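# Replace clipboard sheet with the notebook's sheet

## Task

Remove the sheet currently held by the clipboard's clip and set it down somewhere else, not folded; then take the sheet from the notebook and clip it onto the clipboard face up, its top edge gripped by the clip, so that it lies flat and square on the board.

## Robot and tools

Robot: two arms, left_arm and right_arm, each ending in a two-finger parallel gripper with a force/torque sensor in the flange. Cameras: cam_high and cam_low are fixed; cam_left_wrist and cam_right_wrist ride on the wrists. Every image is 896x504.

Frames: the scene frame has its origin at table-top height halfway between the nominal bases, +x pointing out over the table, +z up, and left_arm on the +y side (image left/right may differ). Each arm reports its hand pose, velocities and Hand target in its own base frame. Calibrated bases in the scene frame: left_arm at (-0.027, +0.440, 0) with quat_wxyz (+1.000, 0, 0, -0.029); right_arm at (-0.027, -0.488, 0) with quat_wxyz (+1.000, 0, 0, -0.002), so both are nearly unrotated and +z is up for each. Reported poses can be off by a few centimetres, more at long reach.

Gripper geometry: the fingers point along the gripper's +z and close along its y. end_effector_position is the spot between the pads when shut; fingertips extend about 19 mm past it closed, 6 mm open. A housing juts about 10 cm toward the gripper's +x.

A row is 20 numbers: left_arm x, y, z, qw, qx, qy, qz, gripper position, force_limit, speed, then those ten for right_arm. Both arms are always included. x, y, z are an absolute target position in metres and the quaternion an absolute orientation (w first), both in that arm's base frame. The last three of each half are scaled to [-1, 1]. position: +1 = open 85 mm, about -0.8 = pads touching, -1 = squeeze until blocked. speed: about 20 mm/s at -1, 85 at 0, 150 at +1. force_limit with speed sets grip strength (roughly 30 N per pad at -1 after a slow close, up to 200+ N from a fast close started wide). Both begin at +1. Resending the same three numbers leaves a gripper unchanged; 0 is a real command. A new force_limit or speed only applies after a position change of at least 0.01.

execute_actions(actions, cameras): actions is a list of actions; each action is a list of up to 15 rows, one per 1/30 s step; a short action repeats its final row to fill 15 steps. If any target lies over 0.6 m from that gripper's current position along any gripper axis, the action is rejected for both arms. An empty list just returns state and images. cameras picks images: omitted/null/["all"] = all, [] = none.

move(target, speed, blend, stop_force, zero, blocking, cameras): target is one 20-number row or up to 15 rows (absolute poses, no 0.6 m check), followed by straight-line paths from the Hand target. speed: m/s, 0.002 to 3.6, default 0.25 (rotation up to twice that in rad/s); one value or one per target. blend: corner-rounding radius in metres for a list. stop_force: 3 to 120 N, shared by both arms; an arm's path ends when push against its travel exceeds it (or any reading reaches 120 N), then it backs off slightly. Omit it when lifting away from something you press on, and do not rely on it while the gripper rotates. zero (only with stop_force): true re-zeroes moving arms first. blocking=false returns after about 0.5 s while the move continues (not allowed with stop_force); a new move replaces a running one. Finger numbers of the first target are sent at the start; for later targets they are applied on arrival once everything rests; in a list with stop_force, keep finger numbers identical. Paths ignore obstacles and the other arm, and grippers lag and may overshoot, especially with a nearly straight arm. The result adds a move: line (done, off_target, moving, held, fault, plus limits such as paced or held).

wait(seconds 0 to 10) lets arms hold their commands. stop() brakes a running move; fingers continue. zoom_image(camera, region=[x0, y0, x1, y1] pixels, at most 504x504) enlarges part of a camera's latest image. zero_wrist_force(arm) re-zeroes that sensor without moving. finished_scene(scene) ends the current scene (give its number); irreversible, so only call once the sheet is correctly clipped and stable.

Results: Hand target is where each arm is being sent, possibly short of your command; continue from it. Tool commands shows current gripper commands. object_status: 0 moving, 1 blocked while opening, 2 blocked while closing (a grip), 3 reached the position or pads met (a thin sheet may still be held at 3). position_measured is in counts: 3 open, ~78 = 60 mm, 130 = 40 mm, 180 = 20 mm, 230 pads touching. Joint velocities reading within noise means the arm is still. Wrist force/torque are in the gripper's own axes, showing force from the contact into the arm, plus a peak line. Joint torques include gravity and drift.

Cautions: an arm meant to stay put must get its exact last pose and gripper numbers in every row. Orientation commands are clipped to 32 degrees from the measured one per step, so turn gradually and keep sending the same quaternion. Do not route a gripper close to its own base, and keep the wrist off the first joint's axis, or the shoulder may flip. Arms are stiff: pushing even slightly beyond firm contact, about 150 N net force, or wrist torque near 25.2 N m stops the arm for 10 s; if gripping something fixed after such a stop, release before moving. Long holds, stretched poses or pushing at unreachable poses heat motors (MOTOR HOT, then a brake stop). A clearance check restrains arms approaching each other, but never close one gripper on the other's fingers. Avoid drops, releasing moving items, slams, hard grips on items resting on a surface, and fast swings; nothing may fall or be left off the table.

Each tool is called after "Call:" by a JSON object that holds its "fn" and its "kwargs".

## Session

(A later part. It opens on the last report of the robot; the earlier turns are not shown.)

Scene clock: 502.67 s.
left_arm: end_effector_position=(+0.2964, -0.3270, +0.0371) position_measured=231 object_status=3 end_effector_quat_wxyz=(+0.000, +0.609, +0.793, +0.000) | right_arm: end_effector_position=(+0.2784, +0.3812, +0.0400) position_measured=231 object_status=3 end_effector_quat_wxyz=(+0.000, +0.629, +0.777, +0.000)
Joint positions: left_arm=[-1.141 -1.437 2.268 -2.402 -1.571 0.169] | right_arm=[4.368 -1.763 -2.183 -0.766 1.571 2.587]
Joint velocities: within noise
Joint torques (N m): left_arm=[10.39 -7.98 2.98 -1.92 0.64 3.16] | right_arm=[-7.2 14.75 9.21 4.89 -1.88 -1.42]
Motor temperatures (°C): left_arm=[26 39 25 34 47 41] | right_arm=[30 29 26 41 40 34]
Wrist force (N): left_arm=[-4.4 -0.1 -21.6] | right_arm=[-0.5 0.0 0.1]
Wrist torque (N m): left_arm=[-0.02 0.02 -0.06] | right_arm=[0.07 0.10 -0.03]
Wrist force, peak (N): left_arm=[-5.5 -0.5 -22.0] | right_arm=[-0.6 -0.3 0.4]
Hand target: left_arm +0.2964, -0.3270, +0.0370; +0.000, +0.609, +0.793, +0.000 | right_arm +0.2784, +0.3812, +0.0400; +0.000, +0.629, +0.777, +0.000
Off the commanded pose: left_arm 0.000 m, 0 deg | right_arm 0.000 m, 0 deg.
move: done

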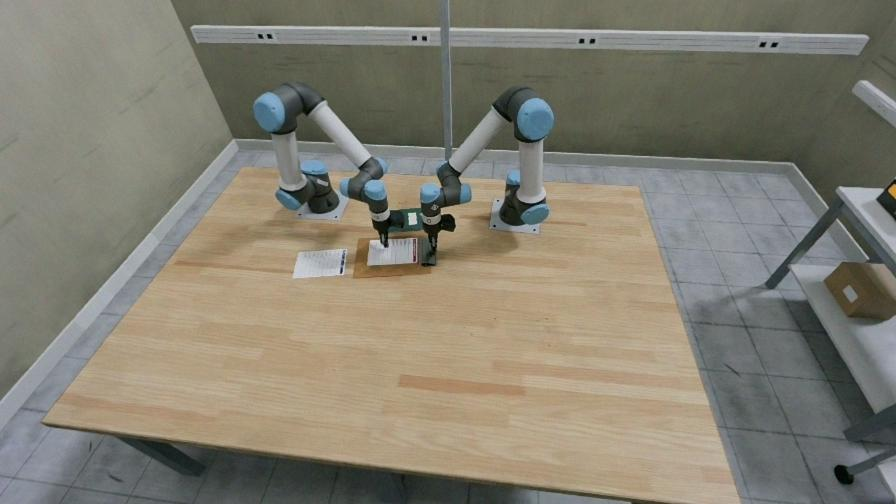

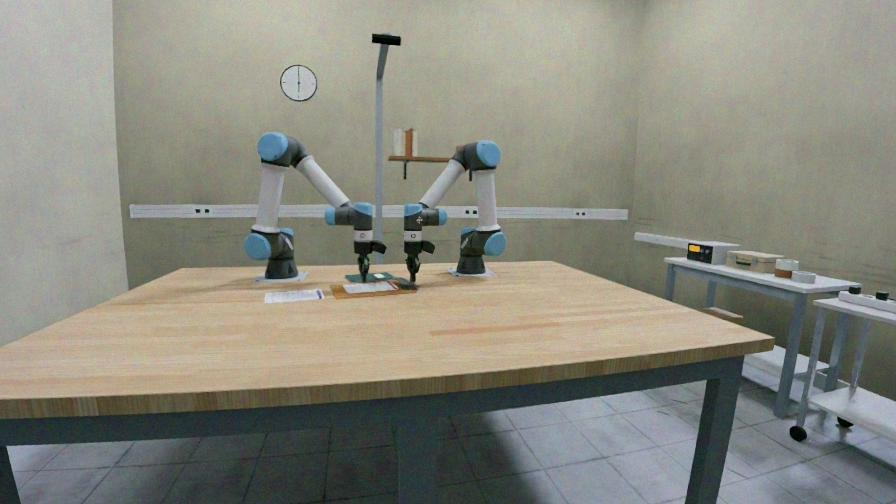

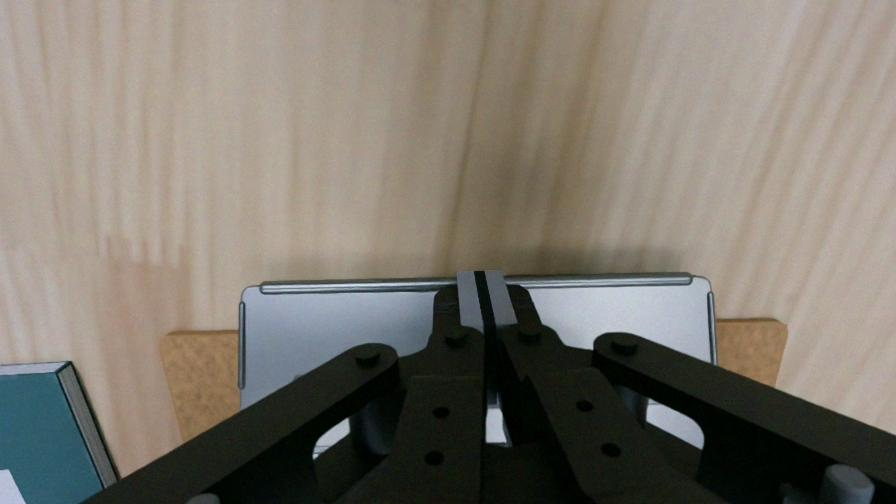

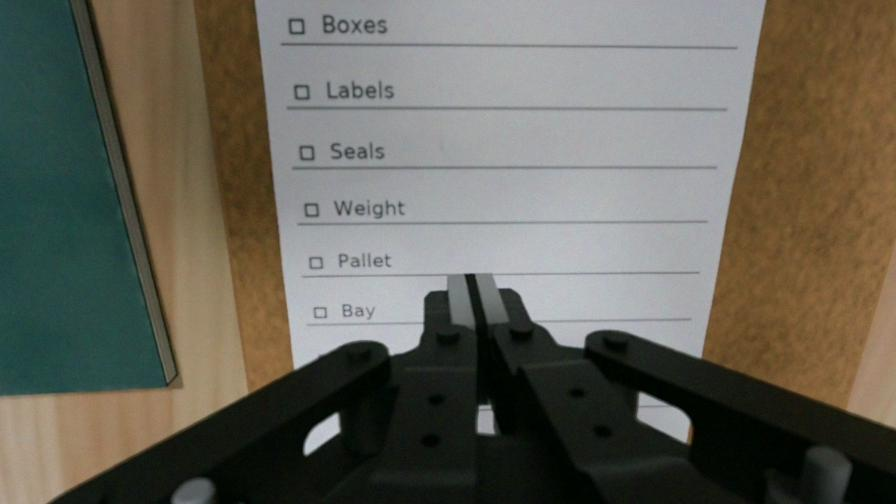

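Call:
{"fn": "move", "kwargs": {"target": [0.2964,-0.327,0.037,0,0.609,0.793,0,-1,0,-1,0.2784,0.3812,0.012,0,0.629,0.777,0,-1,0,-1], "cameras": [], "stop_force": 3, "speed": 0.006}}

Call:
{"fn": "move", "kwargs": {"target": [[0.2964,-0.327,0.037,0,0.609,0.793,0,-1,0,-1,0.2999,0.3858,0.0233,0,0.629,0.777,0,-1,0,-1],[0.2964,-0.327,0.037,0,0.609,0.793,0,-1,0,-1,0.2945,0.4112,0.0233,0,0.629,0.777,0,-1,0,-1]], "speed": 0.04}}

Call:
{"fn": "zoom_image", "kwargs": {"camera": "cam_low", "region": [320, 250, 430, 310]}}

Scene clock: 517.23 s.
left_arm: end_effector_position=(+0.2964, -0.3270, +0.0370) position_measured=231 object_status=3 end_effector_quat_wxyz=(+0.000, +0.609, +0.793, +0.000) | right_arm: end_effector_position=(+0.2784, +0.3812, +0.0236) position_measured=231 object_status=3 end_effector_quat_wxyz=(+0.000, +0.629, +0.777, +0.000)
Joint positions: left_arm=[-1.141 -1.437 2.268 -2.402 -1.571 0.169] | right_arm=[4.368 -1.798 -2.199 -0.716 1.571 2.587]
Joint velocities: within noise
Joint torques (N m): left_arm=[10.11 -8.42 -0.75 -1.16 -0.9 3.03] | right_arm=[-7.15 42.66 24.55 0.93 -1.22 -1.01]
Motor temperatures (°C): left_arm=[26 39 25 34 47 41] | right_arm=[30 29 26 41 40 34]
Wrist force (N): left_arm=[-5.8 -0.5 -21.5] | right_arm=[-0.5 -1.0 -6.2]
Wrist torque (N m): left_arm=[-0.03 0.04 -0.06] | right_arm=[0.05 0.07 -0.02]
Wrist force, peak (N): left_arm=[-5.7 -0.2 -22.4] | right_arm=[-3.1 -3.0 -20.8]
Hand target: left_arm +0.2964, -0.3270, +0.0370; +0.000, +0.609, +0.793, +0.000 | right_arm +0.2784, +0.3812, +0.0236; +0.000, +0.629, +0.777, +0.000
Off the commanded pose: left_arm 0.000 m, 0 deg | right_arm 0.012 m, 0 deg.
move: contact (right_arm)
No camera images: "cameras" was empty.

Scene clock: 518.87 s.
left_arm: end_effector_position=(+0.2964, -0.3270, +0.0370) position_measured=231 object_status=3 end_effector_quat_wxyz=(+0.000, +0.609, +0.793, +0.000) | right_arm: end_effector_position=(+0.2945, +0.4110, +0.0233) position_measured=231 object_status=3 end_effector_quat_wxyz=(+0.000, +0.629, +0.777, +0.000)
Joint positions: left_arm=[-1.141 -1.437 2.268 -2.402 -1.571 0.169] | right_arm=[4.357 -1.864 -2.106 -0.742 1.571 2.577]
Joint velocities: within noise
Joint torques (N m): left_arm=[8.63 -10.57 -0.18 -1.16 -0.91 3.08] | right_arm=[11.45 1.7 21.73 0.36 3.72 1.67]
Motor temperatures (°C): left_arm=[26 39 25 34 47 41] | right_arm=[30 29 26 41 40 34]
Wrist force (N): left_arm=[-3.0 -0.4 -20.2] | right_arm=[-11.8 -1.1 -36.2]
Wrist torque (N m): left_arm=[-0.05 0.03 -0.06] | right_arm=[0.00 -0.16 -0.05]
Wrist force, peak (N): left_arm=[-5.6 -0.2 -22.3] | right_arm=[-11.4 -0.1 -37.0]
Hand target: left_arm +0.2964, -0.3270, +0.0370; +0.000, +0.609, +0.793, +0.000 | right_arm +0.2945, +0.4112, +0.0233; +0.000, +0.629, +0.777, +0.000
Off the commanded pose: left_arm 0.000 m, 0 deg | right_arm 0.000 m, 0 deg.
move: done

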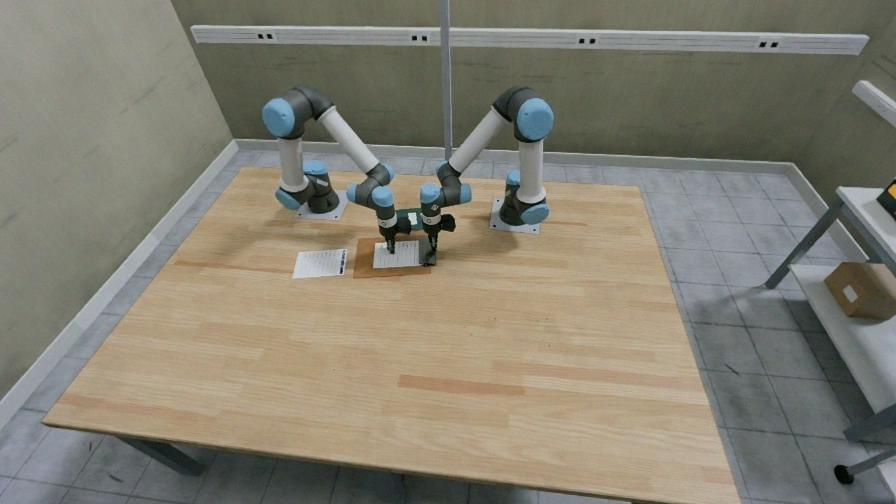

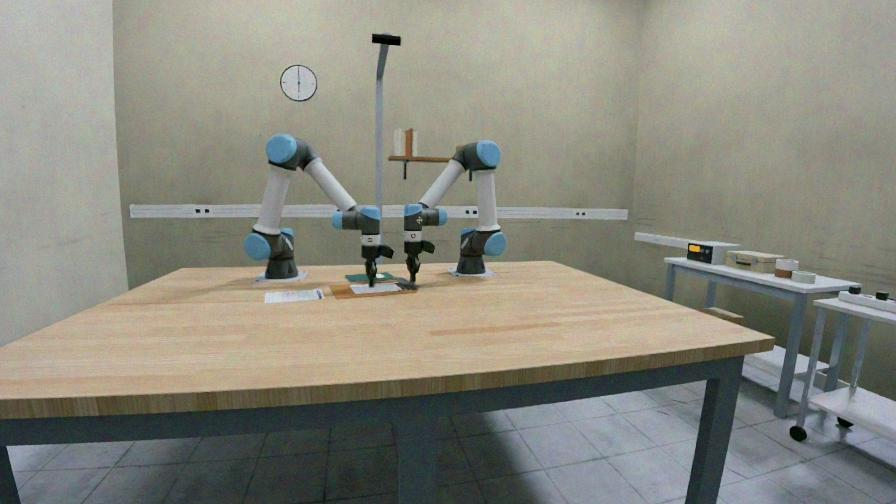

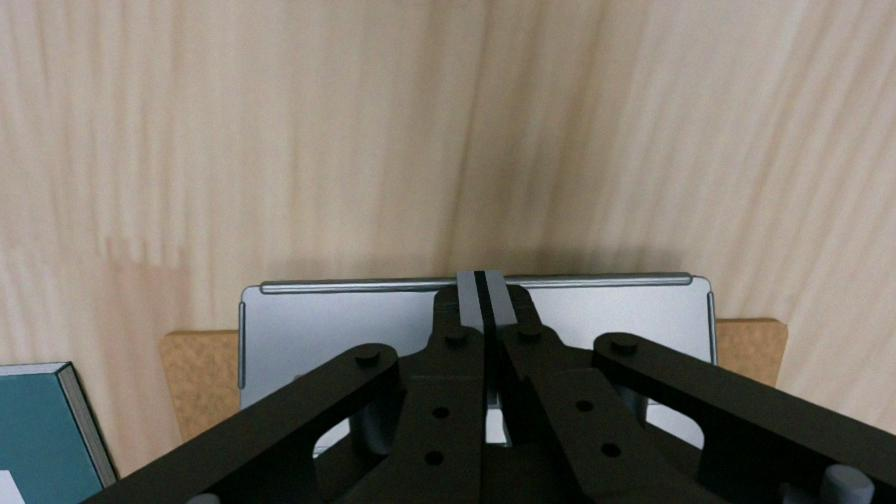

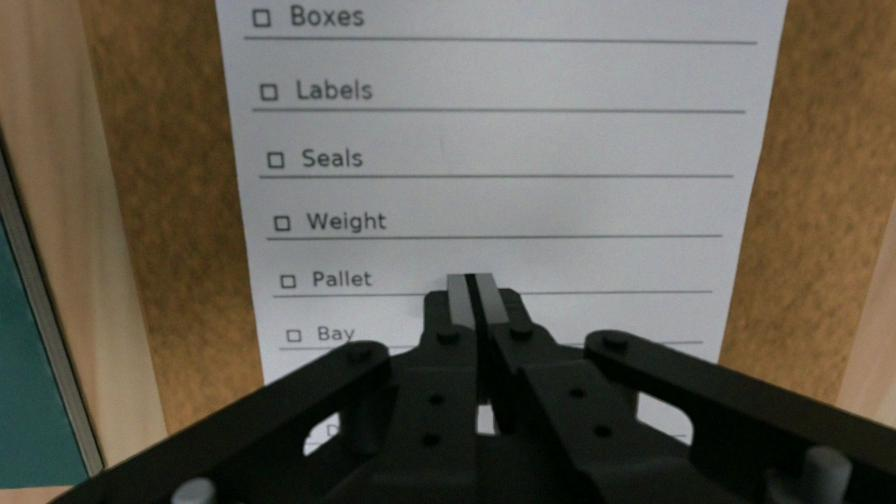

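Scaled by 4.582.

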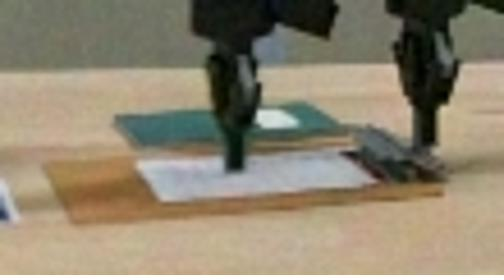

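Call:
{"fn": "move", "kwargs": {"target": [[0.2985,-0.3347,0.062,0,0.609,0.793,0,-1,0,-1,0.2945,0.4112,0.0234,0,0.629,0.777,0,-1,0,-1],[0.2985,-0.3347,0.085,0,0.609,0.793,0,-1,0,-1,0.2945,0.4112,0.0234,0,0.629,0.777,0,-1,0,-1]], "speed": 0.025, "cameras": ["cam_left_wrist"]}}

Call:
{"fn": "move", "kwargs": {"target": [[0.2985,-0.3347,0.10,0,0.609,0.793,0,-1,0,-1,0.2945,0.4112,0.035,0,0.629,0.777,0,-1,0,-1],[0.34,-0.13,0.25,0,0.609,0.793,0,-1,0,-1,0.29,0.30,0.22,0,0.629,0.777,0,-1,0,-1],[0.34,-0.10,0.25,0,0.609,0.793,0,-1,0,-1,0.29,0.40,0.30,0,0.629,0.777,0,-1,0,-1]], "speed": [0.03,0.25,0.25]}}

Scene clock: 532.07 s.
left_arm: end_effector_position=(+0.2985, -0.3347, +0.0849) position_measured=231 object_status=3 end_effector_quat_wxyz=(+0.000, +0.609, +0.793, +0.000) | right_arm: end_effector_position=(+0.2945, +0.4112, +0.0234) position_measured=231 object_status=3 end_effector_quat_wxyz=(+0.000, +0.629, +0.777, +0.000)
Joint positions: left_arm=[-1.144 -1.518 2.193 -2.246 -1.571 0.166] | right_arm=[4.358 -1.864 -2.105 -0.743 1.571 2.577]
Joint velocities: within noise
Joint torques (N m): left_arm=[-7.97 -32.88 -29.35 -1.09 -0.28 -2.7] | right_arm=[-3.64 31.55 11.88 -0.97 2.07 1.46]
Motor temperatures (°C): left_arm=[26 39 25 34 47 41] | right_arm=[30 29 26 41 40 34]
Wrist force (N): left_arm=[-0.5 -0.8 -0.4] | right_arm=[-2.5 1.6 -25.3]
Wrist torque (N m): left_arm=[-0.13 0.13 -0.04] | right_arm=[-0.12 0.07 -0.05]
Wrist force, peak (N): left_arm=[17.1 -0.6 -19.7] | right_arm=[-12.1 -0.9 -38.7]
Hand target: left_arm +0.2985, -0.3347, +0.0850; +0.000, +0.609, +0.793, +0.000 | right_arm +0.2945, +0.4112, +0.0234; +0.000, +0.629, +0.777, +0.000
Off the commanded pose: left_arm 0.000 m, 0 deg | right_arm 0.000 m, 0 deg.
move: done
Images, in order (width x height): cam_left_wrist 896x504.

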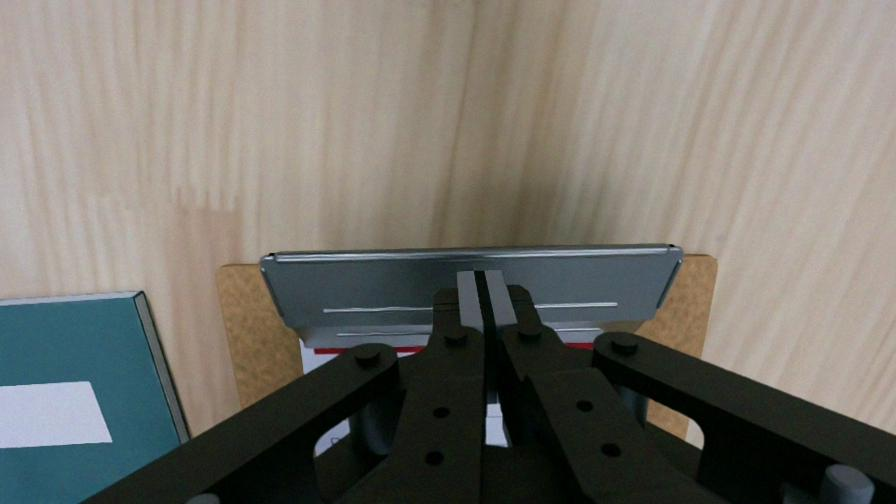

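Scene clock: 535.00 s.
left_arm: end_effector_position=(+0.3400, -0.1000, +0.2500) position_measured=231 object_status=3 end_effector_quat_wxyz=(+0.000, +0.609, +0.793, +0.000) | right_arm: end_effector_position=(+0.2900, +0.3999, +0.2999) position_measured=231 object_status=3 end_effector_quat_wxyz=(+0.000, +0.629, +0.777, +0.000) end_effector_velocity=(+0.000, +0.001, +0.001) end_effector_angular_velocity=(+0.000, +0.000, +0.000)
Joint positions: left_arm=[-0.672 -1.958 2.083 -1.696 -1.571 0.638] | right_arm=[4.358 -1.535 -1.684 -1.493 1.571 2.578]
Joint velocities: left_arm=[within noise] | right_arm=[0 -0.002 0.005 -0.003 0 0]
Joint torques (N m): left_arm=[10.14 -15.69 -13.46 -0.89 -1.21 3.19] | right_arm=[6.64 11.89 34.06 1.03 -1.74 1.48]
Motor temperatures (°C): left_arm=[26 39 25 34 47 41] | right_arm=[30 29 26 41 40 34]
Wrist force (N): left_arm=[-0.6 -1.2 -0.7] | right_arm=[-0.6 -0.7 0.0]
Wrist torque (N m): left_arm=[-0.18 0.10 0.01] | right_arm=[-0.03 0.10 -0.04]
Wrist force, peak (N): left_arm=[-1.6 -1.7 0.6] | right_arm=[-2.4 1.5 -24.1]
Hand target: left_arm +0.3400, -0.1000, +0.2500; +0.000, +0.609, +0.793, +0.000 | right_arm +0.2900, +0.4000, +0.3000; +0.000, +0.629, +0.777, +0.000
Off the commanded pose: left_arm 0.000 m, 0 deg | right_arm 0.000 m, 0 deg.
move: done

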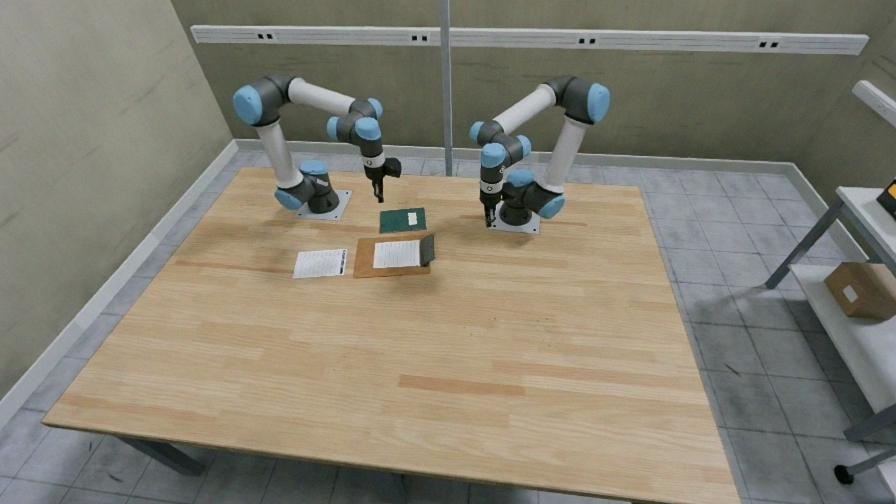

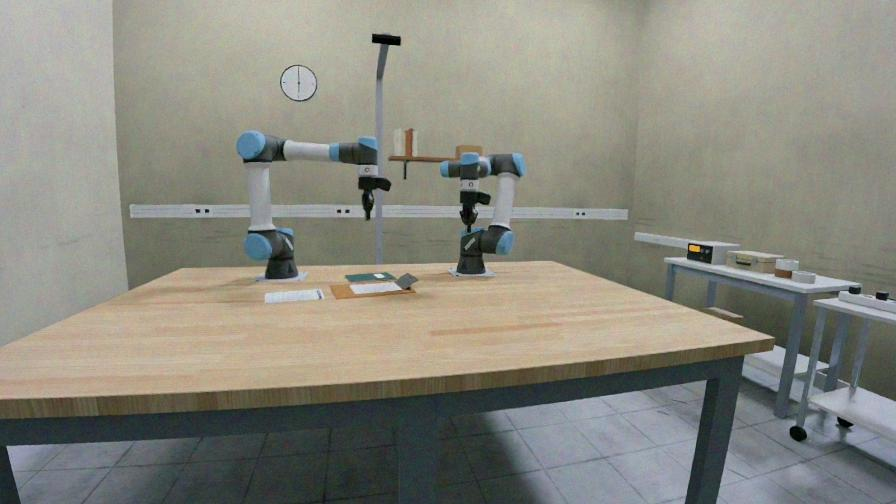

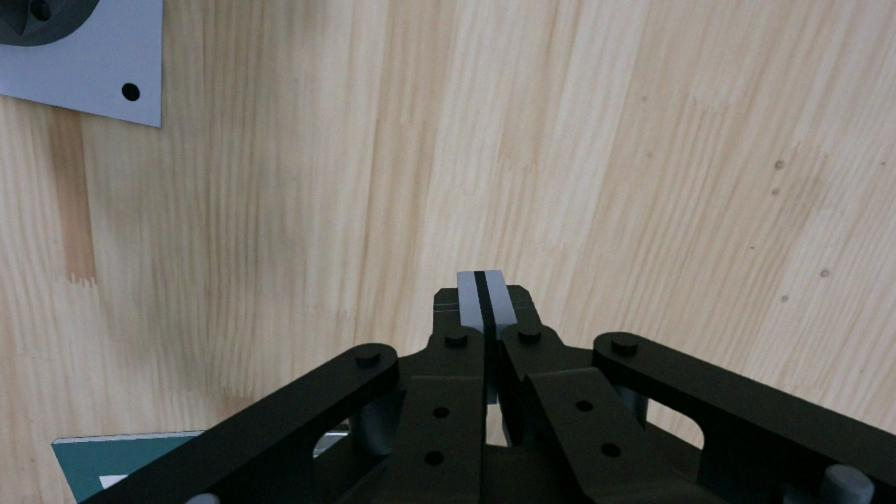

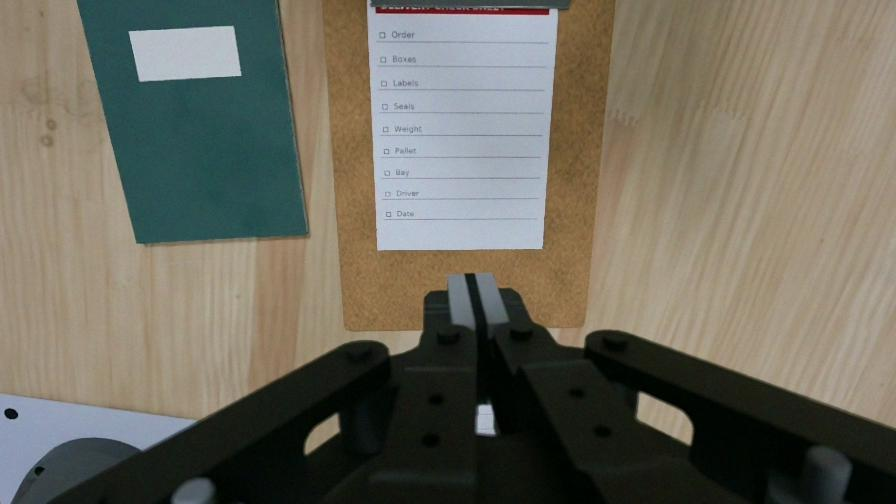

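Call:
{"fn": "finished_scene", "kwargs": {"scene": 1}}

The scene is finished: the task was done.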